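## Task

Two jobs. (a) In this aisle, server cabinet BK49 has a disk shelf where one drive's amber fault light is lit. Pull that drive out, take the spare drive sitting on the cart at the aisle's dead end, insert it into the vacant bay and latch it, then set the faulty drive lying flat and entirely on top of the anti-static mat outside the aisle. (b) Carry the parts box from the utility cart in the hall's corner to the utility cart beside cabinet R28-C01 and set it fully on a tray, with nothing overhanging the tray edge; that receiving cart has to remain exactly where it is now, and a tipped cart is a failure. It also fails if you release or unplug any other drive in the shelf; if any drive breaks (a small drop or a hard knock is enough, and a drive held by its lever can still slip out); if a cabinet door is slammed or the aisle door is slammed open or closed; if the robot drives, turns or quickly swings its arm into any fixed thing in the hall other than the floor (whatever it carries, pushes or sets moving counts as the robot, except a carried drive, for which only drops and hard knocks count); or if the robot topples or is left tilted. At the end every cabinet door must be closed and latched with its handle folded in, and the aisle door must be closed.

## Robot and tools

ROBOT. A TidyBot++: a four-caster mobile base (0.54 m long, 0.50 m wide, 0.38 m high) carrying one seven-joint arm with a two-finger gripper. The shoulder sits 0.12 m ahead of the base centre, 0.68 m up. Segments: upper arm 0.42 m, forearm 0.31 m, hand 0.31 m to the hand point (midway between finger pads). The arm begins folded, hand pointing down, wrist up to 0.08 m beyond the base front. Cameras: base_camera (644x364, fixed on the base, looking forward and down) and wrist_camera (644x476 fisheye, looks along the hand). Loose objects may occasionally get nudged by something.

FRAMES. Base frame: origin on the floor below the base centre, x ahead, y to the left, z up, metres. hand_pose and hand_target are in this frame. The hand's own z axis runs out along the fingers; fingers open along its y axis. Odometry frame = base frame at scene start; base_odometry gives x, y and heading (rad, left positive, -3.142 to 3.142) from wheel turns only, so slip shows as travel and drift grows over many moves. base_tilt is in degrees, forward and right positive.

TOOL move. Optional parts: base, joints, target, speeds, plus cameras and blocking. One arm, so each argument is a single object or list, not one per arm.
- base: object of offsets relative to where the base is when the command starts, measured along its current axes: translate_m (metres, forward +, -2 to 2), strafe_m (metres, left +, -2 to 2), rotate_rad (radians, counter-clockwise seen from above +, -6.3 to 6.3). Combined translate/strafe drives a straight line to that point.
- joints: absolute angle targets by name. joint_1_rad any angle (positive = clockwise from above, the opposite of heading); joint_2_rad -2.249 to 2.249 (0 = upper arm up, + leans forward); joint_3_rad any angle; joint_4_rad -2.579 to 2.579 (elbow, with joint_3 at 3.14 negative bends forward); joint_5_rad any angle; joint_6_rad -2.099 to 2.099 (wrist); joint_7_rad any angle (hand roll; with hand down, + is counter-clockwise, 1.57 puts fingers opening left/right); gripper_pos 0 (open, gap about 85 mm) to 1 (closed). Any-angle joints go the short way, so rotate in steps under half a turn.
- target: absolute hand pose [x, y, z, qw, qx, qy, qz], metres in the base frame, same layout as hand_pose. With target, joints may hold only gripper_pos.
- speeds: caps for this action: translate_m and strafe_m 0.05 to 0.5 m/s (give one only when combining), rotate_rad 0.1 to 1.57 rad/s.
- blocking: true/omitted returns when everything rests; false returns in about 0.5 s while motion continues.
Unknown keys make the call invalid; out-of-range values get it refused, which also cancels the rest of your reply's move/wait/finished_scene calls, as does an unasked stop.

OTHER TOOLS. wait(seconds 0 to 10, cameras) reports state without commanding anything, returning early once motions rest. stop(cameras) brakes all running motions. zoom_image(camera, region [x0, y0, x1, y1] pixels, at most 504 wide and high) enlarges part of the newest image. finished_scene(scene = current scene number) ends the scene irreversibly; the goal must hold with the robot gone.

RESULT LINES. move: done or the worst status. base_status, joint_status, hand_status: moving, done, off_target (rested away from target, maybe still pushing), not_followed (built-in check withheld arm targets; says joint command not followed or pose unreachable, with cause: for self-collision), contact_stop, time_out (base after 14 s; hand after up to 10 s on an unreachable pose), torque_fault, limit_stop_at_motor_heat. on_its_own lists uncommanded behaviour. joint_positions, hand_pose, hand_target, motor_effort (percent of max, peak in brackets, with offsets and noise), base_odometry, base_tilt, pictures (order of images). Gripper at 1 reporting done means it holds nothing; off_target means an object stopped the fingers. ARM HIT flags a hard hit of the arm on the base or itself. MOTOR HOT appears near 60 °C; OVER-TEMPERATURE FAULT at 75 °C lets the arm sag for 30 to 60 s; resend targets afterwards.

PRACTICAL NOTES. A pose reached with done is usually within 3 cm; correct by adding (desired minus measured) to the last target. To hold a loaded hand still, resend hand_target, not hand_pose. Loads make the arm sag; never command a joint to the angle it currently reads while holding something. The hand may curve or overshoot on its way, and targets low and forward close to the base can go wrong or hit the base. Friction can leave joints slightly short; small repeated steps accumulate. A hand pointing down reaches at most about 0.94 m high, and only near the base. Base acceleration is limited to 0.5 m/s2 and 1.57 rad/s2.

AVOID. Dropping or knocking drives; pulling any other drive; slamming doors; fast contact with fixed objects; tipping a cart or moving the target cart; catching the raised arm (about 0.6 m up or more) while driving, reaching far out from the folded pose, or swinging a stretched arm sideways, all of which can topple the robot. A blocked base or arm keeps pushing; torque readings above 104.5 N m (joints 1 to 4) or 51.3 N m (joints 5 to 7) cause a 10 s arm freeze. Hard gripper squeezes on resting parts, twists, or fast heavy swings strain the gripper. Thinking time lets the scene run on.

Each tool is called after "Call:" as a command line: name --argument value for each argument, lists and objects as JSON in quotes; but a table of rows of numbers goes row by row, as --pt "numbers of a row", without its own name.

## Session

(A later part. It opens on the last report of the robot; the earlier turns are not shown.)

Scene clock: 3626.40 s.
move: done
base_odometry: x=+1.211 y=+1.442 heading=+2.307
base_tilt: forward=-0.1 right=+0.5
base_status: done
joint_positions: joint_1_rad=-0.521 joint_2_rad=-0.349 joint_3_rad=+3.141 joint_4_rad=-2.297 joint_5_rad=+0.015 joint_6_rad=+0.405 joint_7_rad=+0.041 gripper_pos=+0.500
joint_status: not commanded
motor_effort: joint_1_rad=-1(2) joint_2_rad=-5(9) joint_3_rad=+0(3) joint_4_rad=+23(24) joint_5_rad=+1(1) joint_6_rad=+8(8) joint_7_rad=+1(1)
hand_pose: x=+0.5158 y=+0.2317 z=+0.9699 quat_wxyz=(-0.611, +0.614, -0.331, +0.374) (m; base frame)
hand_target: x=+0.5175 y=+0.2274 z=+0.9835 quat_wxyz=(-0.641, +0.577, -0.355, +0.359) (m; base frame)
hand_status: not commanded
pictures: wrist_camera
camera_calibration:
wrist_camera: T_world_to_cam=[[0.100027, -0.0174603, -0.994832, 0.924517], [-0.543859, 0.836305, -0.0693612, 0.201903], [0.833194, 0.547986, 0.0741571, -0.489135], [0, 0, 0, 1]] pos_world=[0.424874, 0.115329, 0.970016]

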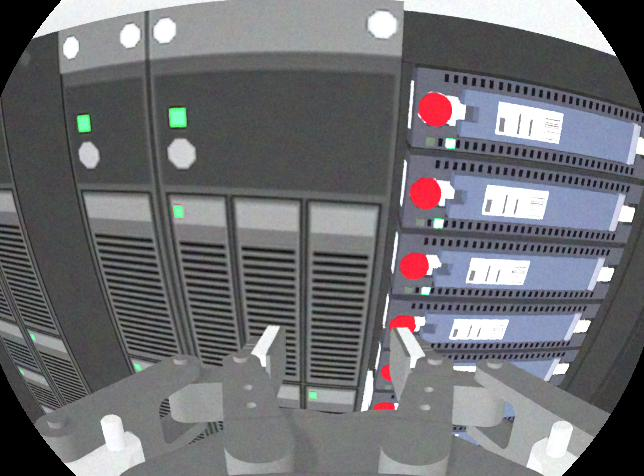

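Call:
move --base '{"translate_m": 0.0055, "strafe_m": 0.003}' --speeds '{"translate_m": 0.05}' --cameras '["wrist_camera"]'

Call:
zoom_image --camera "wrist_camera" --region '[340, 260, 460, 380]'

Call:
move --base '{"translate_m": 0.0055, "strafe_m": 0.003}' --speeds '{"translate_m": 0.05}' --cameras '["wrist_camera"]'

Call:
zoom_image --camera "wrist_camera" --region '[340, 260, 460, 380]'

Scene clock: 3644.00 s.
move: done
base_odometry: x=+1.205 y=+1.444 heading=+2.307
base_tilt: forward=-0.1 right=+0.5
base_status: done
joint_positions: joint_1_rad=-0.522 joint_2_rad=-0.363 joint_3_rad=+3.141 joint_4_rad=-2.308 joint_5_rad=+0.015 joint_6_rad=+0.405 joint_7_rad=+0.040 gripper_pos=+0.500
joint_status: not commanded
motor_effort: joint_1_rad=+0(2) joint_2_rad=-5(6) joint_3_rad=+0(3) joint_4_rad=+24(29) joint_5_rad=+1(2) joint_6_rad=+8(10) joint_7_rad=+1(1)
hand_pose: x=+0.5111 y=+0.2296 z=+0.9699 quat_wxyz=(-0.613, +0.613, -0.330, +0.374) (m; base frame)
hand_target: x=+0.5175 y=+0.2274 z=+0.9835 quat_wxyz=(-0.641, +0.577, -0.355, +0.359) (m; base frame)
hand_status: not commanded
pictures: wrist_camera
camera_calibration:
wrist_camera: T_world_to_cam=[[0.102847, -0.0154149, -0.994578, 0.922787], [-0.544714, 0.835756, -0.0692809, 0.201496], [0.832292, 0.548885, 0.0775581, -0.486992], [0, 0, 0, 1]] pos_world=[0.420171, 0.113126, 0.969513]

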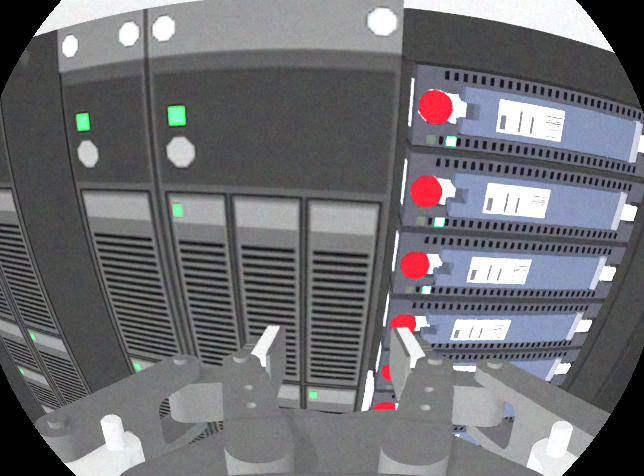

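Scaled by 4.200.

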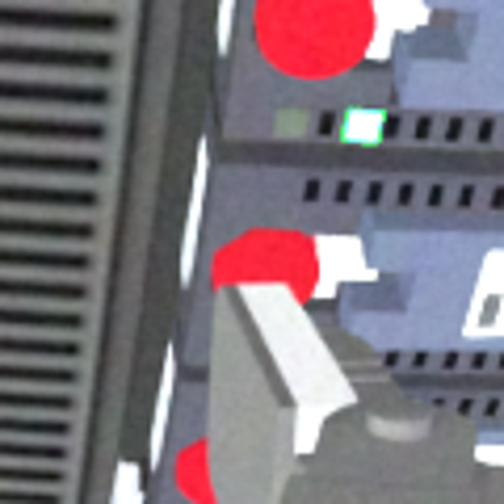

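Scene clock: 3644.80 s.
move: done
base_odometry: x=+1.199 y=+1.446 heading=+2.307
base_tilt: forward=-0.1 right=+0.5
base_status: done
joint_positions: joint_1_rad=-0.523 joint_2_rad=-0.377 joint_3_rad=+3.141 joint_4_rad=-2.319 joint_5_rad=+0.015 joint_6_rad=+0.407 joint_7_rad=+0.040 gripper_pos=+0.500
joint_status: not commanded
motor_effort: joint_1_rad=+0(1) joint_2_rad=-2(5) joint_3_rad=+1(2) joint_4_rad=+24(31) joint_5_rad=+1(1) joint_6_rad=+8(10) joint_7_rad=+0(1)
hand_pose: x=+0.5065 y=+0.2274 z=+0.9697 quat_wxyz=(-0.614, +0.612, -0.329, +0.375) (m; base frame)
hand_target: x=+0.5175 y=+0.2274 z=+0.9835 quat_wxyz=(-0.641, +0.577, -0.355, +0.359) (m; base frame)
hand_status: not commanded
pictures: wrist_camera
camera_calibration:
wrist_camera: T_world_to_cam=[[0.106305, -0.0131105, -0.994247, 0.920501], [-0.545189, 0.835443, -0.0693078, 0.201178], [0.831546, 0.54942, 0.0816637, -0.485653], [0, 0, 0, 1]] pos_world=[0.415669, 0.110823, 0.968809]

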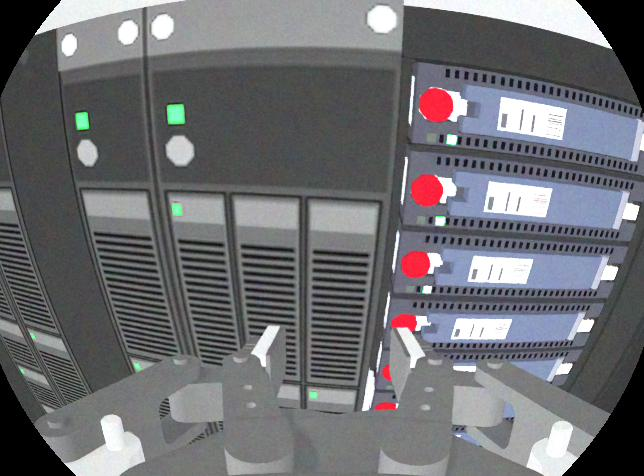

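Scaled by 4.200.

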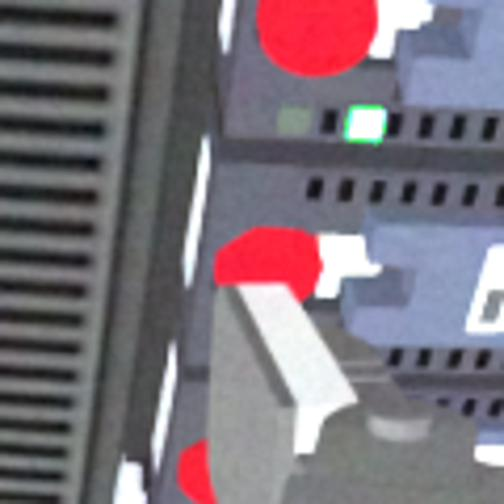

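Call:
move --base '{"translate_m": 0.0085, "strafe_m": 0.005}' --speeds '{"translate_m": 0.05}' --cameras '["wrist_camera"]'

Call:
zoom_image --camera "wrist_camera" --region '[340, 260, 460, 380]'

Call:
move --base '{"translate_m": 0.0085, "strafe_m": 0.005}' --speeds '{"translate_m": 0.05}' --cameras '["wrist_camera"]'

Call:
zoom_image --camera "wrist_camera" --region '[340, 260, 460, 380]'

Scene clock: 3653.97 s.
move: done
base_odometry: x=+1.190 y=+1.448 heading=+2.307
base_tilt: forward=-0.1 right=+0.5
base_status: done
joint_positions: joint_1_rad=-0.523 joint_2_rad=-0.401 joint_3_rad=+3.141 joint_4_rad=-2.338 joint_5_rad=+0.015 joint_6_rad=+0.407 joint_7_rad=+0.040 gripper_pos=+0.500
joint_status: not commanded
motor_effort: joint_1_rad=-1(2) joint_2_rad=+3(9) joint_3_rad=-1(2) joint_4_rad=+27(31) joint_5_rad=+2(2) joint_6_rad=+9(11) joint_7_rad=+0(1)
hand_pose: x=+0.4987 y=+0.2229 z=+0.9692 quat_wxyz=(-0.616, +0.610, -0.328, +0.376) (m; base frame)
hand_target: x=+0.5175 y=+0.2274 z=+0.9835 quat_wxyz=(-0.641, +0.577, -0.355, +0.359) (m; base frame)
hand_status: not commanded
pictures: wrist_camera
camera_calibration:
wrist_camera: T_world_to_cam=[[0.111029, -0.0103101, -0.993764, 0.917269], [-0.544884, 0.835622, -0.0695469, 0.200737], [0.831128, 0.549208, 0.0871602, -0.481795], [0, 0, 0, 1]] pos_world=[0.407968, 0.106323, 0.967503]

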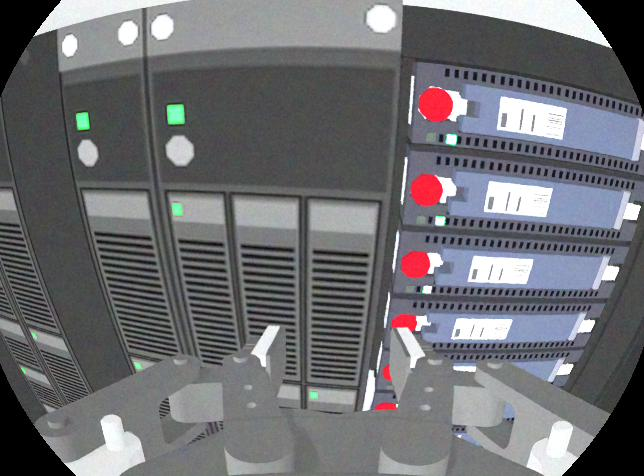

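Scaled by 4.200.

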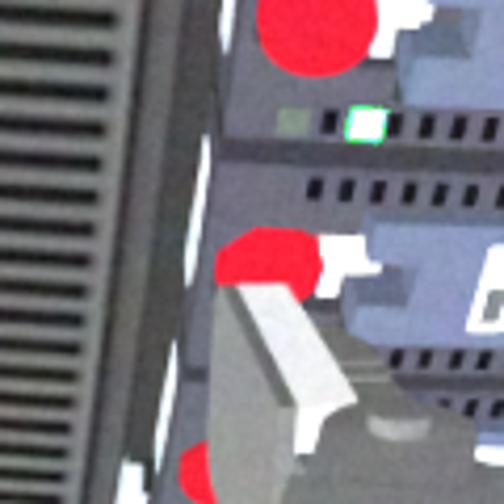

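Scene clock: 3654.60 s.
move: done
base_odometry: x=+1.181 y=+1.451 heading=+2.306
base_tilt: forward=-0.1 right=+0.6
base_status: done
joint_positions: joint_1_rad=-0.523 joint_2_rad=-0.425 joint_3_rad=+3.141 joint_4_rad=-2.356 joint_5_rad=+0.015 joint_6_rad=+0.407 joint_7_rad=+0.040 gripper_pos=+0.500
joint_status: not commanded
motor_effort: joint_1_rad=-2(3) joint_2_rad=+8(15) joint_3_rad=-1(1) joint_4_rad=+31(35) joint_5_rad=+2(2) joint_6_rad=+10(12) joint_7_rad=+0(1)
hand_pose: x=+0.4911 y=+0.2185 z=+0.9688 quat_wxyz=(-0.618, +0.608, -0.327, +0.377) (m; base frame)
hand_target: x=+0.5175 y=+0.2274 z=+0.9835 quat_wxyz=(-0.641, +0.577, -0.355, +0.359) (m; base frame)
hand_status: not commanded
pictures: wrist_camera
camera_calibration:
wrist_camera: T_world_to_cam=[[0.1164, -0.00722203, -0.993176, 0.913835], [-0.544499, 0.835845, -0.0698929, 0.200346], [0.830646, 0.548919, 0.0933597, -0.478723], [0, 0, 0, 1]] pos_world=[0.400367, 0.101922, 0.966296]

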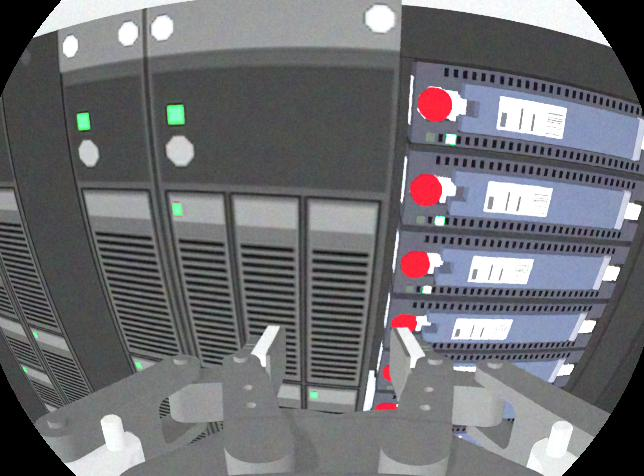

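Scaled by 4.200.

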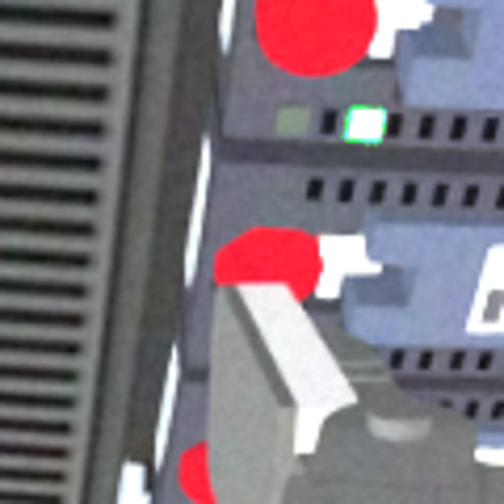

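Call:
move --base '{"translate_m": -0.06, "strafe_m": -0.035}' --speeds '{"translate_m": 0.08}' --cameras '["wrist_camera"]'

Call:
zoom_image --camera "wrist_camera" --region '[320, 180, 540, 400]'

Scene clock: 3664.97 s.
move: done
base_odometry: x=+1.247 y=+1.430 heading=+2.306
base_tilt: forward=-0.1 right=+0.5
base_status: done
joint_positions: joint_1_rad=-0.524 joint_2_rad=-0.356 joint_3_rad=+3.141 joint_4_rad=-2.317 joint_5_rad=+0.015 joint_6_rad=+0.412 joint_7_rad=+0.040 gripper_pos=+0.500
joint_status: not commanded
motor_effort: joint_1_rad=-1(1) joint_2_rad=-9(10) joint_3_rad=+0(2) joint_4_rad=+21(31) joint_5_rad=+1(2) joint_6_rad=+7(10) joint_7_rad=+0(1)
hand_pose: x=+0.5114 y=+0.2307 z=+0.9635 quat_wxyz=(-0.610, +0.616, -0.331, +0.372) (m; base frame)
hand_target: x=+0.5175 y=+0.2274 z=+0.9835 quat_wxyz=(-0.641, +0.577, -0.355, +0.359) (m; base frame)
hand_status: not commanded
pictures: wrist_camera
camera_calibration:
wrist_camera: T_world_to_cam=[[0.094984, -0.0193842, -0.99529, 0.922026], [-0.546759, 0.834489, -0.0684316, 0.2009], [0.831885, 0.550684, 0.0686645, -0.479037], [0, 0, 0, 1]] pos_world=[0.42077, 0.114022, 0.964324]

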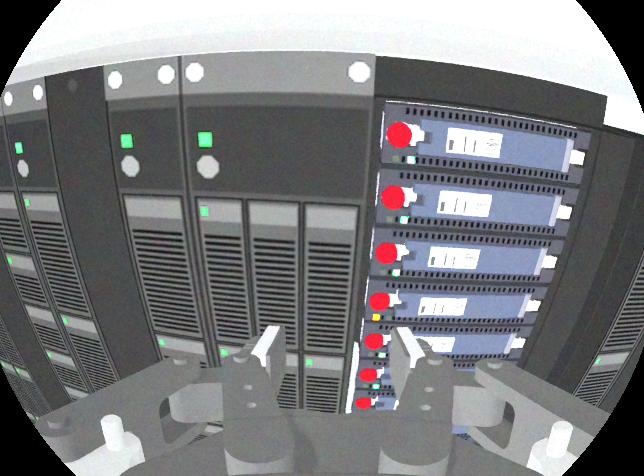

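Scaled by 2.291.

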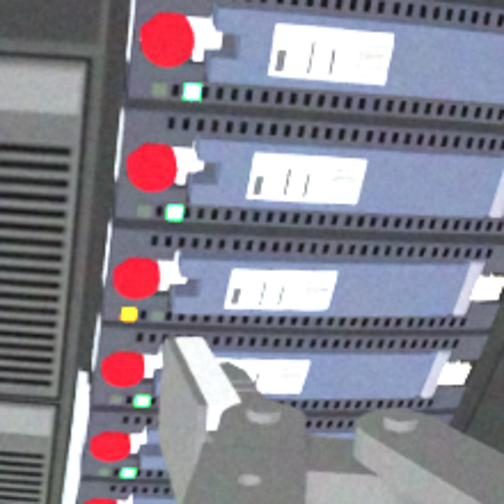

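Call:
zoom_image --camera "wrist_camera" --region '[355, 235, 435, 325]'

Scaled by 5.600.

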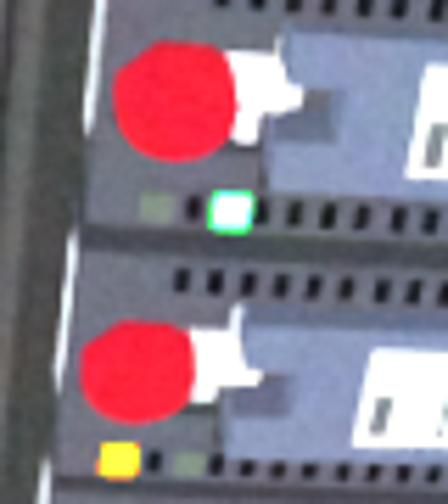

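Call:
move --base '{"translate_m": -0.12}' --speeds '{"translate_m": 0.1}' --cameras '[]'

Call:
move --base '{"strafe_m": 0.24}' --speeds '{"strafe_m": 0.12}' --joints '{"joint_1_rad": 0.007}' --cameras '[]'

Call:
move --joints '{"joint_2_rad": -0.33, "joint_4_rad": -2.34, "joint_6_rad": 0.42, "joint_7_rad": 1.58, "gripper_pos": 1.0}' --cameras '["wrist_camera"]'

Scene clock: 3731.77 s.
move: done
base_odometry: x=+1.328 y=+1.341 heading=+2.306
base_tilt: forward=-0.1 right=+0.5
base_status: done
joint_positions: joint_1_rad=-0.524 joint_2_rad=-0.353 joint_3_rad=+3.141 joint_4_rad=-2.317 joint_5_rad=+0.015 joint_6_rad=+0.412 joint_7_rad=+0.040 gripper_pos=+0.500
joint_status: not commanded
motor_effort: joint_1_rad=-1(1) joint_2_rad=-8(11) joint_3_rad=+0(2) joint_4_rad=+21(22) joint_5_rad=+1(1) joint_6_rad=+7(8) joint_7_rad=+1(1)
hand_pose: x=+0.5121 y=+0.2311 z=+0.9622 quat_wxyz=(-0.610, +0.617, -0.331, +0.372) (m; base frame)
hand_target: x=+0.5175 y=+0.2274 z=+0.9835 quat_wxyz=(-0.641, +0.577, -0.355, +0.359) (m; base frame)
hand_status: not commanded
pictures: none
No camera images: "cameras" was empty.

Scene clock: 3734.33 s.
move: done
base_odometry: x=+1.150 y=+1.180 heading=+2.306
base_tilt: forward=-0.1 right=+0.5
base_status: done
joint_positions: joint_1_rad=-0.006 joint_2_rad=-0.353 joint_3_rad=+3.141 joint_4_rad=-2.317 joint_5_rad=+0.015 joint_6_rad=+0.412 joint_7_rad=+0.040 gripper_pos=+0.500
joint_status: all done
motor_effort: joint_1_rad=-1(3) joint_2_rad=-8(9) joint_3_rad=+1(3) joint_4_rad=+21(22) joint_5_rad=+1(2) joint_6_rad=+7(8) joint_7_rad=+0(1)
hand_pose: x=+0.5750 y=+0.0061 z=+0.9622 quat_wxyz=(-0.494, +0.511, -0.478, +0.515) (m; base frame)
hand_target: x=+0.5777 y=-0.0084 z=+0.9835 quat_wxyz=(-0.523, +0.463, -0.496, +0.516) (m; base frame)
hand_status: not commanded
pictures: none
No camera images: "cameras" was empty.

Scene clock: 3736.47 s.
move: done
base_odometry: x=+1.150 y=+1.180 heading=+2.306
base_tilt: forward=+0.0 right=+0.5
base_status: not commanded
joint_positions: joint_1_rad=-0.006 joint_2_rad=-0.353 joint_3_rad=+3.141 joint_4_rad=-2.318 joint_5_rad=+0.015 joint_6_rad=+0.412 joint_7_rad=+1.541 gripper_pos=+0.999
joint_status: all done
motor_effort: joint_1_rad=+0(1) joint_2_rad=-8(9) joint_3_rad=+0(1) joint_4_rad=+21(22) joint_5_rad=+1(1) joint_6_rad=+8(9) joint_7_rad=+0(2)
hand_pose: x=+0.5750 y=+0.0061 z=+0.9616 quat_wxyz=(-0.010, +0.701, -0.001, +0.713) (m; base frame)
hand_target: x=+0.5783 y=-0.0078 z=+0.9401 quat_wxyz=(-0.002, +0.714, -0.020, +0.700) (m; base frame)
hand_status: not commanded
pictures: wrist_camera
camera_calibration:
wrist_camera: T_world_to_cam=[[0.0624537, -0.99804, -0.00405943, -0.0187431], [-0.0328693, 0.00200836, -0.999458, 1.02782], [0.997506, 0.0625533, -0.0326794, -0.402979], [0, 0, 0, 1]] pos_world=[0.436928, 0.00443699, 1.01402]

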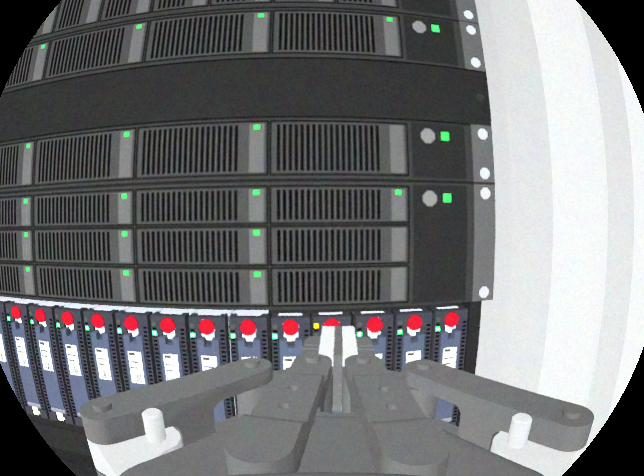

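Call:
move --base '{"translate_m": 0.06}' --speeds '{"translate_m": 0.08}' --joints '{"joint_4_rad": -2.364}' --cameras '["wrist_camera"]'

Call:
zoom_image --camera "wrist_camera" --region '[270, 270, 410, 380]'

Scene clock: 3744.00 s.
move: done
base_odometry: x=+1.109 y=+1.224 heading=+2.307
base_tilt: forward=-0.1 right=+0.5
base_status: done
joint_positions: joint_1_rad=-0.006 joint_2_rad=-0.342 joint_3_rad=+3.141 joint_4_rad=-2.345 joint_5_rad=+0.015 joint_6_rad=+0.412 joint_7_rad=+1.541 gripper_pos=+0.999
joint_status: all done
motor_effort: joint_1_rad=+0(1) joint_2_rad=-8(11) joint_3_rad=+1(1) joint_4_rad=+21(22) joint_5_rad=+1(1) joint_6_rad=+7(8) joint_7_rad=+0(1)
hand_pose: x=+0.5745 y=+0.0061 z=+0.9404 quat_wxyz=(-0.010, +0.714, -0.001, +0.700) (m; base frame)
hand_target: x=+0.5748 y=-0.0078 z=+0.9259 quat_wxyz=(-0.002, +0.722, -0.021, +0.692) (m; base frame)
hand_status: not commanded
pictures: wrist_camera
camera_calibration:
wrist_camera: T_world_to_cam=[[0.0622741, -0.99804, -0.00612651, -0.0167601], [-0.0708154, 0.00170449, -0.997488, 1.02659], [0.995544, 0.0625515, -0.0705705, -0.366309], [0, 0, 0, 1]] pos_world=[0.438419, 0.00443611, 0.99806]

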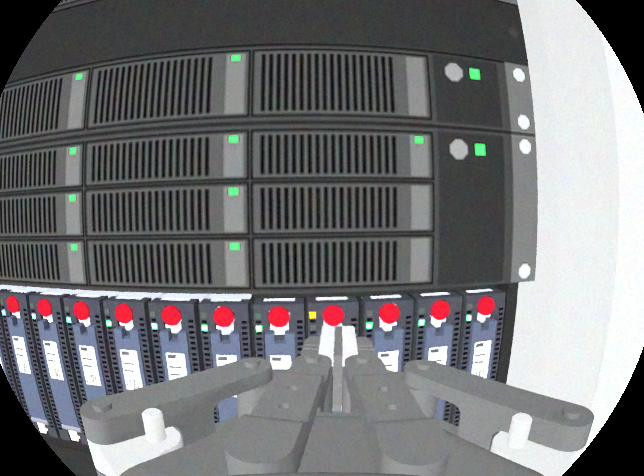

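Scaled by 3.600.

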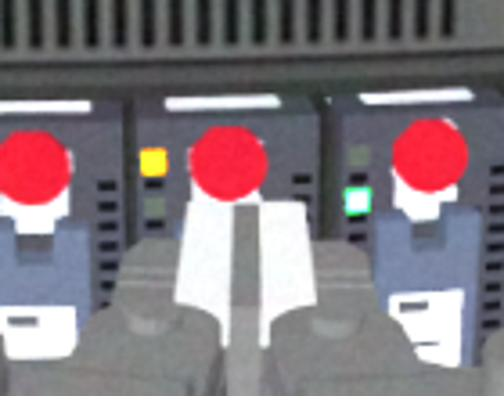

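Call:
move --base '{"translate_m": 0.024, "strafe_m": 0.003}' --speeds '{"translate_m": 0.06}' --joints '{"joint_4_rad": -2.321}' --cameras '["wrist_camera"]'

Call:
zoom_image --camera "wrist_camera" --region '[270, 290, 410, 380]'

Scene clock: 3755.97 s.
move: done
base_odometry: x=+1.091 y=+1.240 heading=+2.306
base_tilt: forward=-0.1 right=+0.5
base_status: done
joint_positions: joint_1_rad=-0.006 joint_2_rad=-0.340 joint_3_rad=+3.141 joint_4_rad=-2.327 joint_5_rad=+0.015 joint_6_rad=+0.412 joint_7_rad=+1.541 gripper_pos=+0.999
joint_status: all done
motor_effort: joint_1_rad=-1(1) joint_2_rad=-9(12) joint_3_rad=+1(1) joint_4_rad=+21(23) joint_5_rad=+1(1) joint_6_rad=+8(8) joint_7_rad=+0(0)
hand_pose: x=+0.5775 y=+0.0061 z=+0.9499 quat_wxyz=(-0.010, +0.709, -0.001, +0.705) (m; base frame)
hand_target: x=+0.5809 y=-0.0078 z=+0.9515 quat_wxyz=(-0.002, +0.707, -0.020, +0.707) (m; base frame)
hand_status: not commanded
pictures: wrist_camera
camera_calibration:
wrist_camera: T_world_to_cam=[[0.0623596, -0.99804, -0.00527098, -0.017746], [-0.0554995, 0.00180546, -0.998457, 1.02833], [0.996509, 0.0625559, -0.0552781, -0.383724], [0, 0, 0, 1]] pos_world=[0.440563, 0.0044364, 1.00544]

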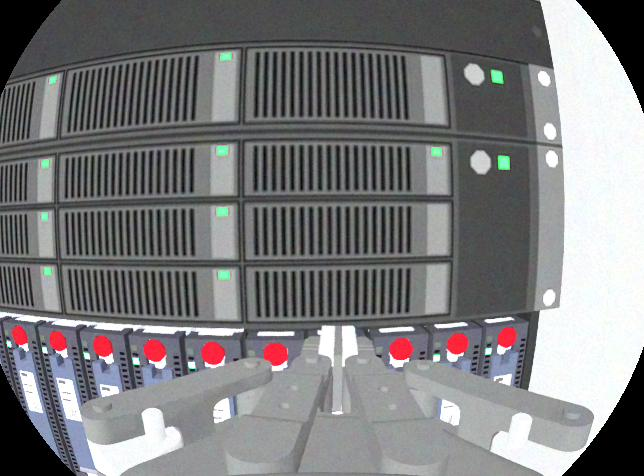

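Scaled by 3.600.

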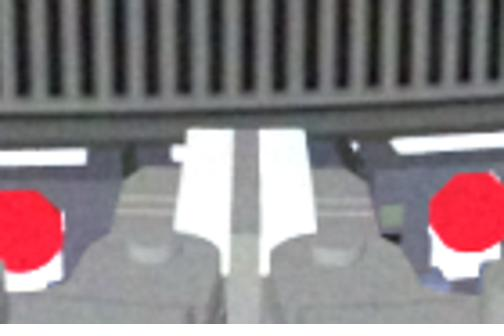

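Call:
move --base '{"translate_m": 0.02}' --speeds '{"translate_m": 0.05}' --cameras '["wrist_camera"]'

Call:
zoom_image --camera "wrist_camera" --region '[270, 290, 410, 380]'

Call:
move --base '{"translate_m": 0.01}' --speeds '{"translate_m": 0.05}' --cameras '["wrist_camera"]'

Call:
zoom_image --camera "wrist_camera" --region '[270, 290, 410, 380]'

Scene clock: 3767.07 s.
move: done
base_odometry: x=+1.078 y=+1.255 heading=+2.306
base_tilt: forward=-0.1 right=+0.5
base_status: done
joint_positions: joint_1_rad=-0.005 joint_2_rad=-0.370 joint_3_rad=+3.141 joint_4_rad=-2.350 joint_5_rad=+0.015 joint_6_rad=+0.412 joint_7_rad=+1.541 gripper_pos=+0.999
joint_status: not commanded
motor_effort: joint_1_rad=+0(1) joint_2_rad=-1(9) joint_3_rad=+1(2) joint_4_rad=+28(31) joint_5_rad=+1(1) joint_6_rad=+9(10) joint_7_rad=+0(0)
hand_pose: x=+0.5666 y=+0.0059 z=+0.9494 quat_wxyz=(-0.010, +0.706, -0.001, +0.708) (m; base frame)
hand_target: x=+0.5809 y=-0.0078 z=+0.9515 quat_wxyz=(-0.002, +0.707, -0.020, +0.707) (m; base frame)
hand_status: not commanded
pictures: wrist_camera
camera_calibration:
wrist_camera: T_world_to_cam=[[0.0621882, -0.998052, -0.00496262, -0.0173847], [-0.0490937, 0.00190729, -0.998792, 1.02399], [0.996856, 0.0623567, -0.0488795, -0.379121], [0, 0, 0, 1]] pos_world=[0.429281, 0.00433689, 1.00413]

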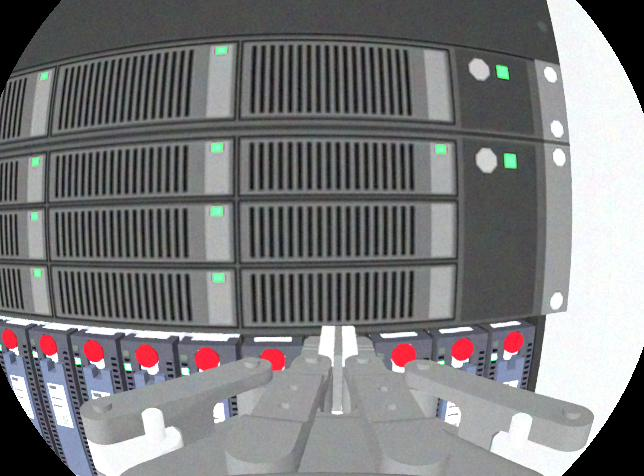

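Scaled by 3.600.

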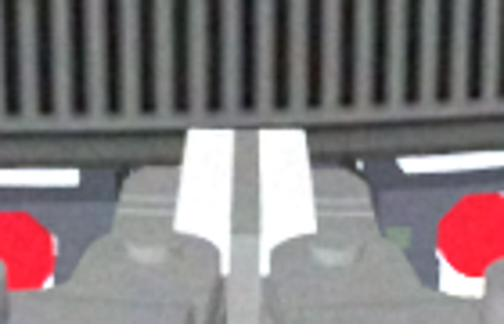

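Scene clock: 3767.70 s.
move: done
base_odometry: x=+1.071 y=+1.262 heading=+2.306
base_tilt: forward=-0.2 right=+0.5
base_status: done
joint_positions: joint_1_rad=-0.005 joint_2_rad=-0.394 joint_3_rad=+3.141 joint_4_rad=-2.369 joint_5_rad=+0.015 joint_6_rad=+0.412 joint_7_rad=+1.541 gripper_pos=+0.999
joint_status: not commanded
motor_effort: joint_1_rad=+0(1) joint_2_rad=+5(10) joint_3_rad=+1(2) joint_4_rad=+31(35) joint_5_rad=+1(1) joint_6_rad=+10(11) joint_7_rad=+0(0)
hand_pose: x=+0.5576 y=+0.0058 z=+0.9490 quat_wxyz=(-0.010, +0.704, -0.001, +0.710) (m; base frame)
hand_target: x=+0.5809 y=-0.0078 z=+0.9515 quat_wxyz=(-0.002, +0.707, -0.020, +0.707) (m; base frame)
hand_status: not commanded
pictures: wrist_camera
camera_calibration:
wrist_camera: T_world_to_cam=[[0.0619119, -0.998071, -0.00459711, -0.0171699], [-0.0433801, 0.00191071, -0.999057, 1.0201], [0.997138, 0.062053, -0.0431781, -0.375859], [0, 0, 0, 1]] pos_world=[0.420098, 0.0042372, 1.00283]

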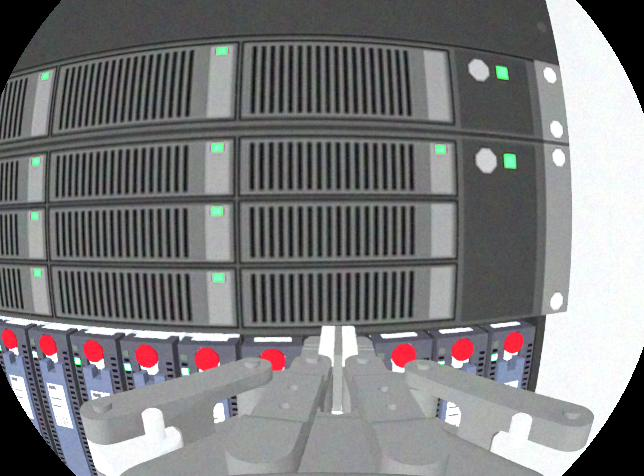

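Scaled by 3.600.

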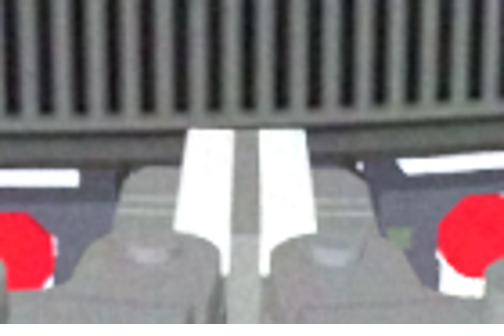

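Call:
move --cameras '["wrist_camera"]'

Scene clock: 3832.50 s.
base_odometry: x=+1.071 y=+1.262 heading=+2.306
base_tilt: forward=-0.1 right=+0.5
base_status: done
joint_positions: joint_1_rad=-0.005 joint_2_rad=-0.394 joint_3_rad=+3.141 joint_4_rad=-2.369 joint_5_rad=+0.015 joint_6_rad=+0.412 joint_7_rad=+1.541 gripper_pos=+0.999
joint_status: not commanded
motor_effort: joint_1_rad=+0(1) joint_2_rad=+5(10) joint_3_rad=+1(2) joint_4_rad=+31(35) joint_5_rad=+1(1) joint_6_rad=+10(11) joint_7_rad=+0(0)
hand_pose: x=+0.5576 y=+0.0058 z=+0.9490 quat_wxyz=(-0.010, +0.704, -0.001, +0.710) (m; base frame)
hand_target: x=+0.5809 y=-0.0078 z=+0.9515 quat_wxyz=(-0.002, +0.707, -0.020, +0.707) (m; base frame)
hand_status: not commanded
pictures: wrist_camera
camera_calibration:
wrist_camera: T_world_to_cam=[[0.0619119, -0.998071, -0.00459711, -0.0171699], [-0.0433801, 0.00191071, -0.999057, 1.0201], [0.997138, 0.062053, -0.0431781, -0.375859], [0, 0, 0, 1]] pos_world=[0.420098, 0.0042372, 1.00283]

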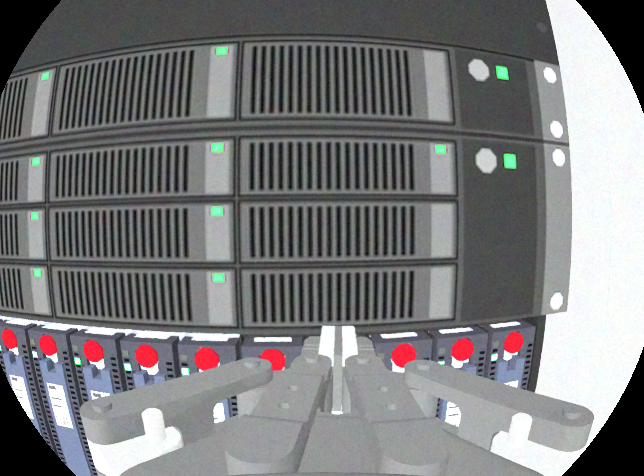

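Call:
zoom_image --camera "wrist_camera" --region '[220, 300, 460, 440]'

Scaled by 2.100.

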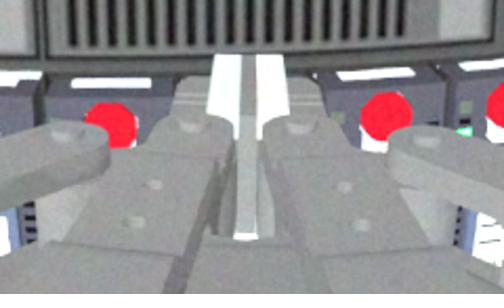

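Call:
move --base '{"translate_m": 0.01}' --speeds '{"translate_m": 0.05}' --cameras '["wrist_camera"]'

Call:
move --base '{"translate_m": 0.01}' --speeds '{"translate_m": 0.05}' --cameras '["wrist_camera"]'

Scene clock: 3863.27 s.
move: done
base_odometry: x=+1.065 y=+1.269 heading=+2.306
base_tilt: forward=-0.1 right=+0.5
base_status: done
joint_positions: joint_1_rad=-0.005 joint_2_rad=-0.419 joint_3_rad=+3.141 joint_4_rad=-2.388 joint_5_rad=+0.015 joint_6_rad=+0.412 joint_7_rad=+1.541 gripper_pos=+0.999
joint_status: not commanded
motor_effort: joint_1_rad=+0(2) joint_2_rad=+10(15) joint_3_rad=+2(2) joint_4_rad=+35(39) joint_5_rad=+0(1) joint_6_rad=+11(12) joint_7_rad=+0(0)
hand_pose: x=+0.5488 y=+0.0056 z=+0.9486 quat_wxyz=(-0.010, +0.702, -0.001, +0.712) (m; base frame)
hand_target: x=+0.5809 y=-0.0078 z=+0.9515 quat_wxyz=(-0.002, +0.707, -0.020, +0.707) (m; base frame)
hand_status: not commanded
pictures: wrist_camera
camera_calibration:
wrist_camera: T_world_to_cam=[[0.0616418, -0.99809, -0.0041916, -0.0170953], [-0.0370681, 0.00190741, -0.999311, 1.01615], [0.99741, 0.0617547, -0.0368797, -0.373062], [0, 0, 0, 1]] pos_world=[0.410816, 0.00403748, 1.00162]

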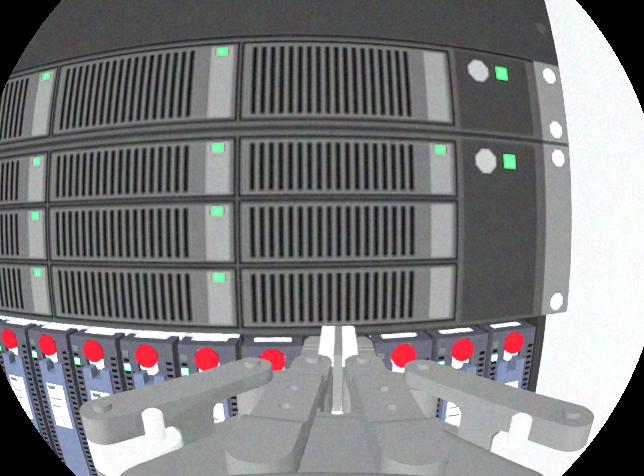

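Scene clock: 3864.00 s.
move: done
base_odometry: x=+1.059 y=+1.275 heading=+2.306
base_tilt: forward=-0.1 right=+0.6
base_status: done
joint_positions: joint_1_rad=-0.004 joint_2_rad=-0.443 joint_3_rad=+3.141 joint_4_rad=-2.406 joint_5_rad=+0.015 joint_6_rad=+0.412 joint_7_rad=+1.541 gripper_pos=+0.999
joint_status: not commanded
motor_effort: joint_1_rad=+1(1) joint_2_rad=+15(20) joint_3_rad=+3(3) joint_4_rad=+38(42) joint_5_rad=+0(1) joint_6_rad=+12(13) joint_7_rad=+0(0)
hand_pose: x=+0.5403 y=+0.0052 z=+0.9483 quat_wxyz=(-0.009, +0.700, -0.002, +0.714) (m; base frame)
hand_target: x=+0.5809 y=-0.0078 z=+0.9515 quat_wxyz=(-0.002, +0.707, -0.020, +0.707) (m; base frame)
hand_status: not commanded
pictures: wrist_camera
camera_calibration:
wrist_camera: T_world_to_cam=[[0.0607674, -0.998144, -0.00386927, -0.016828], [-0.0305602, 0.00201413, -0.999531, 1.01222], [0.997684, 0.0608572, -0.0303811, -0.370938], [0, 0, 0, 1]] pos_world=[0.402035, 0.00373867, 1.00041]

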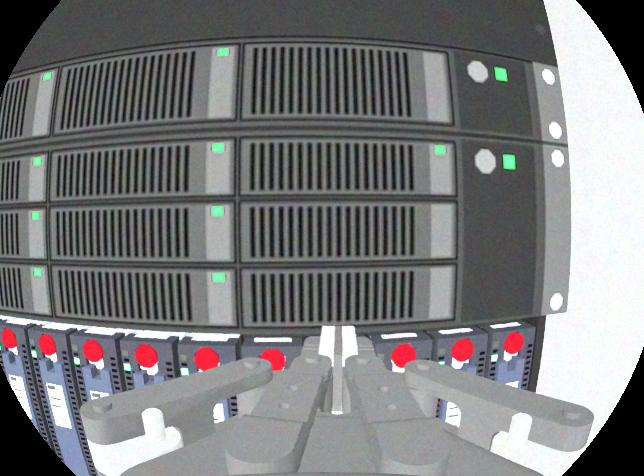

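Call:
move --base '{"translate_m": -0.1}' --speeds '{"translate_m": 0.1}' --cameras '["wrist_camera"]'

Call:
zoom_image --camera "wrist_camera" --region '[240, 290, 440, 420]'

Scene clock: 3882.77 s.
move: done
base_odometry: x=+1.126 y=+1.201 heading=+2.306
base_tilt: forward=-0.1 right=+0.5
base_status: done
joint_positions: joint_1_rad=-0.003 joint_2_rad=-0.336 joint_3_rad=+3.141 joint_4_rad=-2.327 joint_5_rad=+0.015 joint_6_rad=+0.412 joint_7_rad=+1.541 gripper_pos=+0.999
joint_status: not commanded
motor_effort: joint_1_rad=+0(1) joint_2_rad=-9(16) joint_3_rad=+0(3) joint_4_rad=+21(37) joint_5_rad=+1(1) joint_6_rad=+7(11) joint_7_rad=+0(0)
hand_pose: x=+0.5784 y=+0.0049 z=+0.9481 quat_wxyz=(-0.009, +0.710, -0.002, +0.704) (m; base frame)
hand_target: x=+0.5809 y=-0.0078 z=+0.9515 quat_wxyz=(-0.002, +0.707, -0.020, +0.707) (m; base frame)
hand_status: not commanded
pictures: wrist_camera
camera_calibration:
wrist_camera: T_world_to_cam=[[0.0597284, -0.998199, -0.00558374, -0.0171453], [-0.0595036, 0.00202342, -0.998226, 1.02864], [0.99644, 0.0599547, -0.0592756, -0.380877], [0, 0, 0, 1]] pos_world=[0.441753, 0.00363958, 1.00415]

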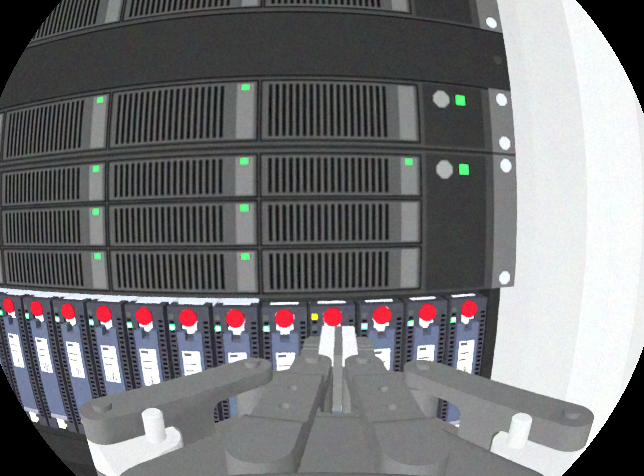

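Scaled by 2.520.

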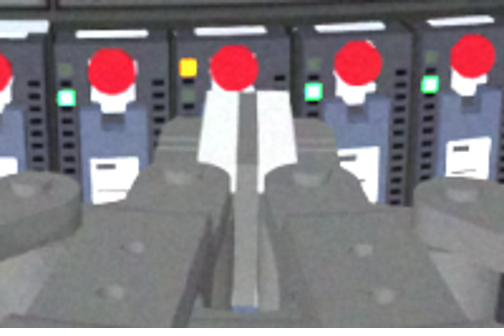

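Call:
zoom_image --camera "wrist_camera" --region '[0, 280, 120, 440]'

Call:
zoom_image --camera "wrist_camera" --region '[300, 300, 370, 350]'

Scaled by 3.150.

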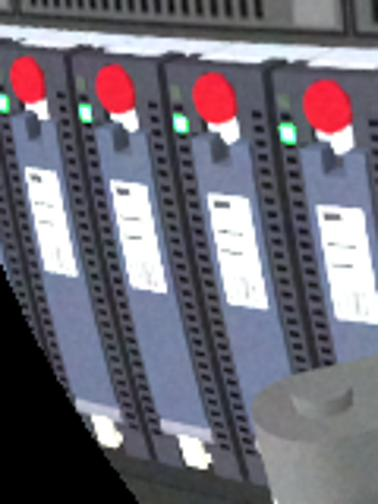

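Scaled by 7.200.

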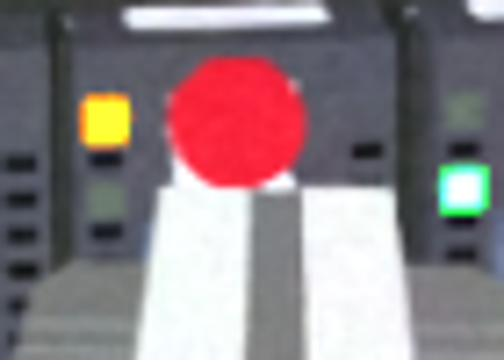

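Call:
move --joints '{"joint_7_rad": 3.14}' --base '{"strafe_m": -0.04}' --speeds '{"strafe_m": 0.1}' --cameras '["wrist_camera"]'

Scene clock: 3959.70 s.
move: done
base_odometry: x=+1.156 y=+1.228 heading=+2.306
base_tilt: forward=-0.1 right=+0.5
base_status: done
joint_positions: joint_1_rad=-0.002 joint_2_rad=-0.336 joint_3_rad=+3.141 joint_4_rad=-2.327 joint_5_rad=+0.015 joint_6_rad=+0.412 joint_7_rad=+3.101 gripper_pos=+0.999
joint_status: all done
motor_effort: joint_1_rad=+0(2) joint_2_rad=-9(10) joint_3_rad=+1(3) joint_4_rad=+21(22) joint_5_rad=+1(1) joint_6_rad=+7(8) joint_7_rad=+0(1)
hand_pose: x=+0.5785 y=+0.0045 z=+0.9481 quat_wxyz=(+0.489, +0.507, +0.498, +0.507) (m; base frame)
hand_target: x=+0.5809 y=-0.0078 z=+0.9515 quat_wxyz=(+0.496, +0.517, +0.483, +0.504) (m; base frame)
hand_status: not commanded
pictures: wrist_camera
camera_calibration:
wrist_camera: T_world_to_cam=[[0.0589198, -0.0159105, 0.998136, -0.973102], [-0.0423741, -0.999012, -0.0134231, 0.0896031], [0.997363, -0.0415042, -0.0595358, -0.380674], [0, 0, 0, 1]] pos_world=[0.440802, 0.0582325, 0.949827]

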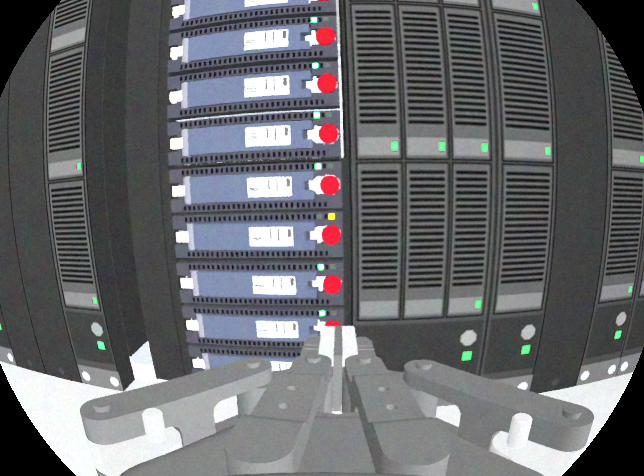

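Call:
zoom_image --camera "wrist_camera" --region '[165, 165, 355, 305]'

Call:
zoom_image --camera "wrist_camera" --region '[290, 160, 360, 300]'

Scaled by 2.653.

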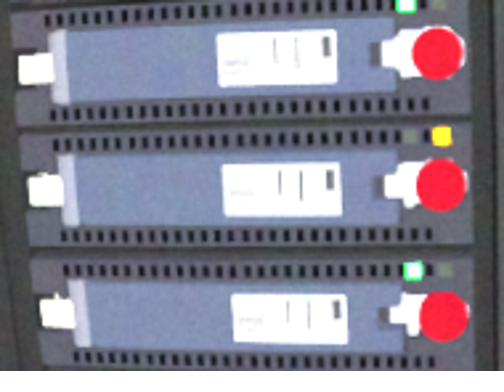

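Scaled by 3.600.

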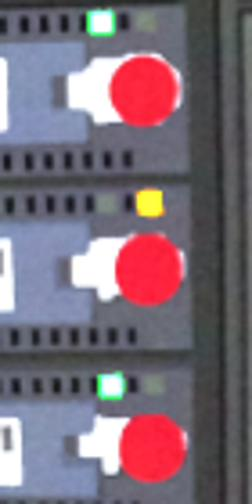

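Call:
move --joints '{"joint_4_rad": -2.355}' --base '{"strafe_m": 0.04}' --speeds '{"strafe_m": 0.05}' --cameras '["wrist_camera"]'

Scene clock: 3985.77 s.
move: done
base_odometry: x=+1.126 y=+1.201 heading=+2.306
base_tilt: forward=-0.1 right=+0.5
base_status: done
joint_positions: joint_1_rad=-0.001 joint_2_rad=-0.336 joint_3_rad=+3.141 joint_4_rad=-2.342 joint_5_rad=+0.015 joint_6_rad=+0.412 joint_7_rad=+3.101 gripper_pos=+0.999
joint_status: all done
motor_effort: joint_1_rad=+1(2) joint_2_rad=-9(10) joint_3_rad=+2(3) joint_4_rad=+21(22) joint_5_rad=+1(1) joint_6_rad=+7(8) joint_7_rad=+0(0)
hand_pose: x=+0.5764 y=+0.0042 z=+0.9391 quat_wxyz=(+0.485, +0.511, +0.501, +0.503) (m; base frame)
hand_target: x=+0.5762 y=-0.0078 z=+0.9312 quat_wxyz=(+0.487, +0.526, +0.491, +0.495) (m; base frame)
hand_status: not commanded
pictures: wrist_camera
camera_calibration:
wrist_camera: T_world_to_cam=[[0.0737242, -0.0159041, 0.997152, -0.971692], [-0.0432678, -0.998982, -0.0127343, 0.0889719], [0.99634, -0.0422058, -0.0743373, -0.364741], [0, 0, 0, 1]] pos_world=[0.438893, 0.0580332, 0.942943]

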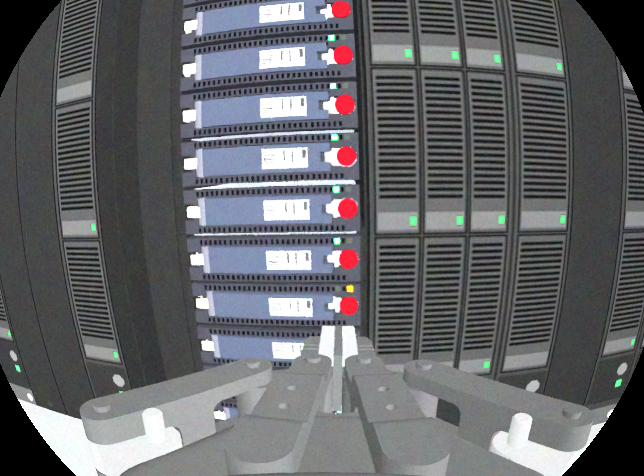

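Call:
move --joints '{"joint_4_rad": -2.322}' --cameras '[]'

Scene clock: 4000.20 s.
move: done
base_odometry: x=+1.126 y=+1.201 heading=+2.306
base_tilt: forward=-0.1 right=+0.5
base_status: not commanded
joint_positions: joint_1_rad=-0.001 joint_2_rad=-0.336 joint_3_rad=+3.141 joint_4_rad=-2.329 joint_5_rad=+0.015 joint_6_rad=+0.412 joint_7_rad=+3.101 gripper_pos=+0.999
joint_status: all done
motor_effort: joint_1_rad=-1(1) joint_2_rad=-9(9) joint_3_rad=+1(1) joint_4_rad=+21(22) joint_5_rad=+1(1) joint_6_rad=+7(8) joint_7_rad=+0(0)
hand_pose: x=+0.5782 y=+0.0042 z=+0.9469 quat_wxyz=(+0.489, +0.507, +0.498, +0.506) (m; base frame)
hand_target: x=+0.5807 y=-0.0078 z=+0.9509 quat_wxyz=(+0.495, +0.517, +0.483, +0.504) (m; base frame)
hand_status: not commanded
pictures: none
No camera images: "cameras" was empty.

Call:
move --joints '{"joint_4_rad": -2.347}' --cameras '[]'

Scene clock: 4003.77 s.
move: done
base_odometry: x=+1.126 y=+1.201 heading=+2.306
base_tilt: forward=-0.1 right=+0.5
base_status: not commanded
joint_positions: joint_1_rad=-0.001 joint_2_rad=-0.336 joint_3_rad=+3.141 joint_4_rad=-2.337 joint_5_rad=+0.015 joint_6_rad=+0.412 joint_7_rad=+3.101 gripper_pos=+0.999
joint_status: all done
motor_effort: joint_1_rad=-1(1) joint_2_rad=-9(9) joint_3_rad=+1(1) joint_4_rad=+21(22) joint_5_rad=+1(1) joint_6_rad=+8(8) joint_7_rad=+0(0)
hand_pose: x=+0.5772 y=+0.0042 z=+0.9426 quat_wxyz=(+0.487, +0.509, +0.500, +0.504) (m; base frame)
hand_target: x=+0.5773 y=-0.0078 z=+0.9359 quat_wxyz=(+0.489, +0.524, +0.489, +0.497) (m; base frame)
hand_status: not commanded
pictures: none
No camera images: "cameras" was empty.

Call:
move --base '{"translate_m": 0.05}' --speeds '{"translate_m": 0.05}' --cameras '["wrist_camera"]'

Call:
zoom_image --camera "wrist_camera" --region '[280, 250, 400, 390]'

Scene clock: 4010.27 s.
move: done
base_odometry: x=+1.092 y=+1.238 heading=+2.306
base_tilt: forward=-0.1 right=+0.5
base_status: done
joint_positions: joint_1_rad=-0.001 joint_2_rad=-0.335 joint_3_rad=+3.141 joint_4_rad=-2.337 joint_5_rad=+0.015 joint_6_rad=+0.412 joint_7_rad=+3.101 gripper_pos=+0.999
joint_status: not commanded
motor_effort: joint_1_rad=+0(1) joint_2_rad=-9(12) joint_3_rad=+0(2) joint_4_rad=+21(21) joint_5_rad=+1(1) joint_6_rad=+7(8) joint_7_rad=+0(0)
hand_pose: x=+0.5775 y=+0.0042 z=+0.9421 quat_wxyz=(+0.487, +0.509, +0.500, +0.504) (m; base frame)
hand_target: x=+0.5773 y=-0.0078 z=+0.9359 quat_wxyz=(+0.489, +0.524, +0.489, +0.497) (m; base frame)
hand_status: not commanded
pictures: wrist_camera
camera_calibration:
wrist_camera: T_world_to_cam=[[0.0691156, -0.0159336, 0.997481, -0.972343], [-0.0432086, -0.998982, -0.0129636, 0.0892395], [0.996672, -0.0422038, -0.0697337, -0.370167], [0, 0, 0, 1]] pos_world=[0.439995, 0.0580332, 0.945238]

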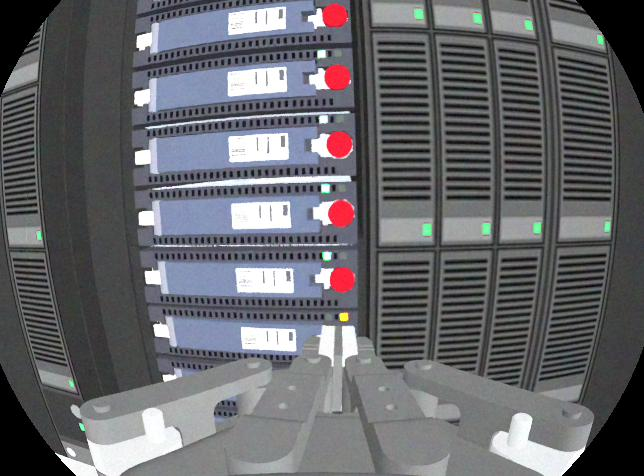

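Scaled by 3.600.

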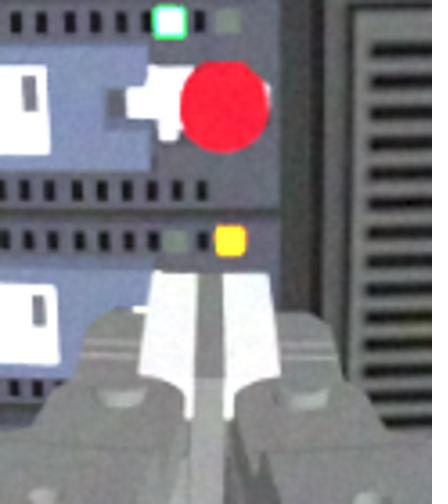

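Call:
move --base '{"translate_m": 0.009}' --speeds '{"translate_m": 0.05}' --cameras '["wrist_camera"]'

Call:
zoom_image --camera "wrist_camera" --region '[280, 210, 400, 390]'

Scene clock: 4023.57 s.
move: done
base_odometry: x=+1.086 y=+1.244 heading=+2.306
base_tilt: forward=-0.1 right=+0.5
base_status: done
joint_positions: joint_1_rad=-0.001 joint_2_rad=-0.333 joint_3_rad=+3.141 joint_4_rad=-2.337 joint_5_rad=+0.015 joint_6_rad=+0.412 joint_7_rad=+3.101 gripper_pos=+0.999
joint_status: not commanded
motor_effort: joint_1_rad=-1(1) joint_2_rad=-8(11) joint_3_rad=+1(1) joint_4_rad=+20(22) joint_5_rad=+1(1) joint_6_rad=+7(8) joint_7_rad=+0(0)
hand_pose: x=+0.5781 y=+0.0042 z=+0.9410 quat_wxyz=(+0.486, +0.510, +0.500, +0.503) (m; base frame)
hand_target: x=+0.5773 y=-0.0078 z=+0.9359 quat_wxyz=(+0.489, +0.524, +0.489, +0.497) (m; base frame)
hand_status: not commanded
pictures: wrist_camera
camera_calibration:
wrist_camera: T_world_to_cam=[[0.0713208, -0.0159116, 0.997327, -0.972416], [-0.0432369, -0.998982, -0.0128461, 0.0891565], [0.996516, -0.0422051, -0.0719362, -0.368671], [0, 0, 0, 1]] pos_world=[0.440594, 0.0580332, 0.944441]

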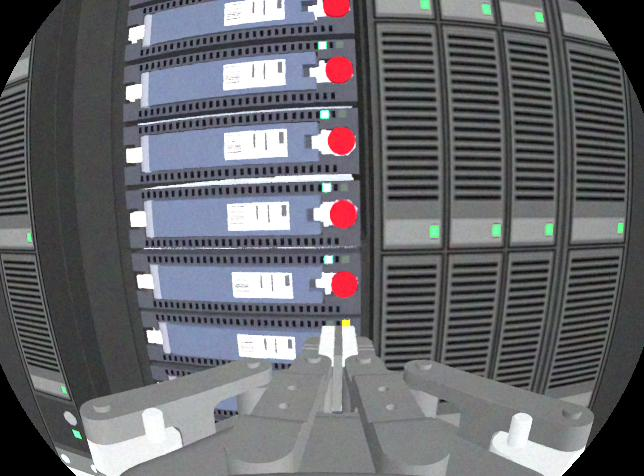

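Scaled by 2.800.

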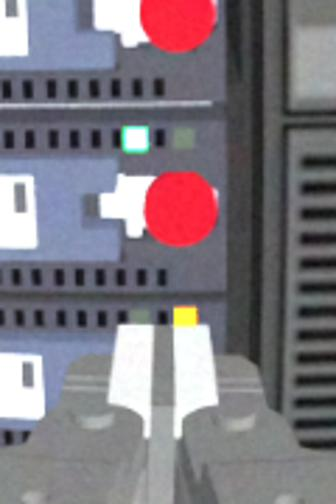

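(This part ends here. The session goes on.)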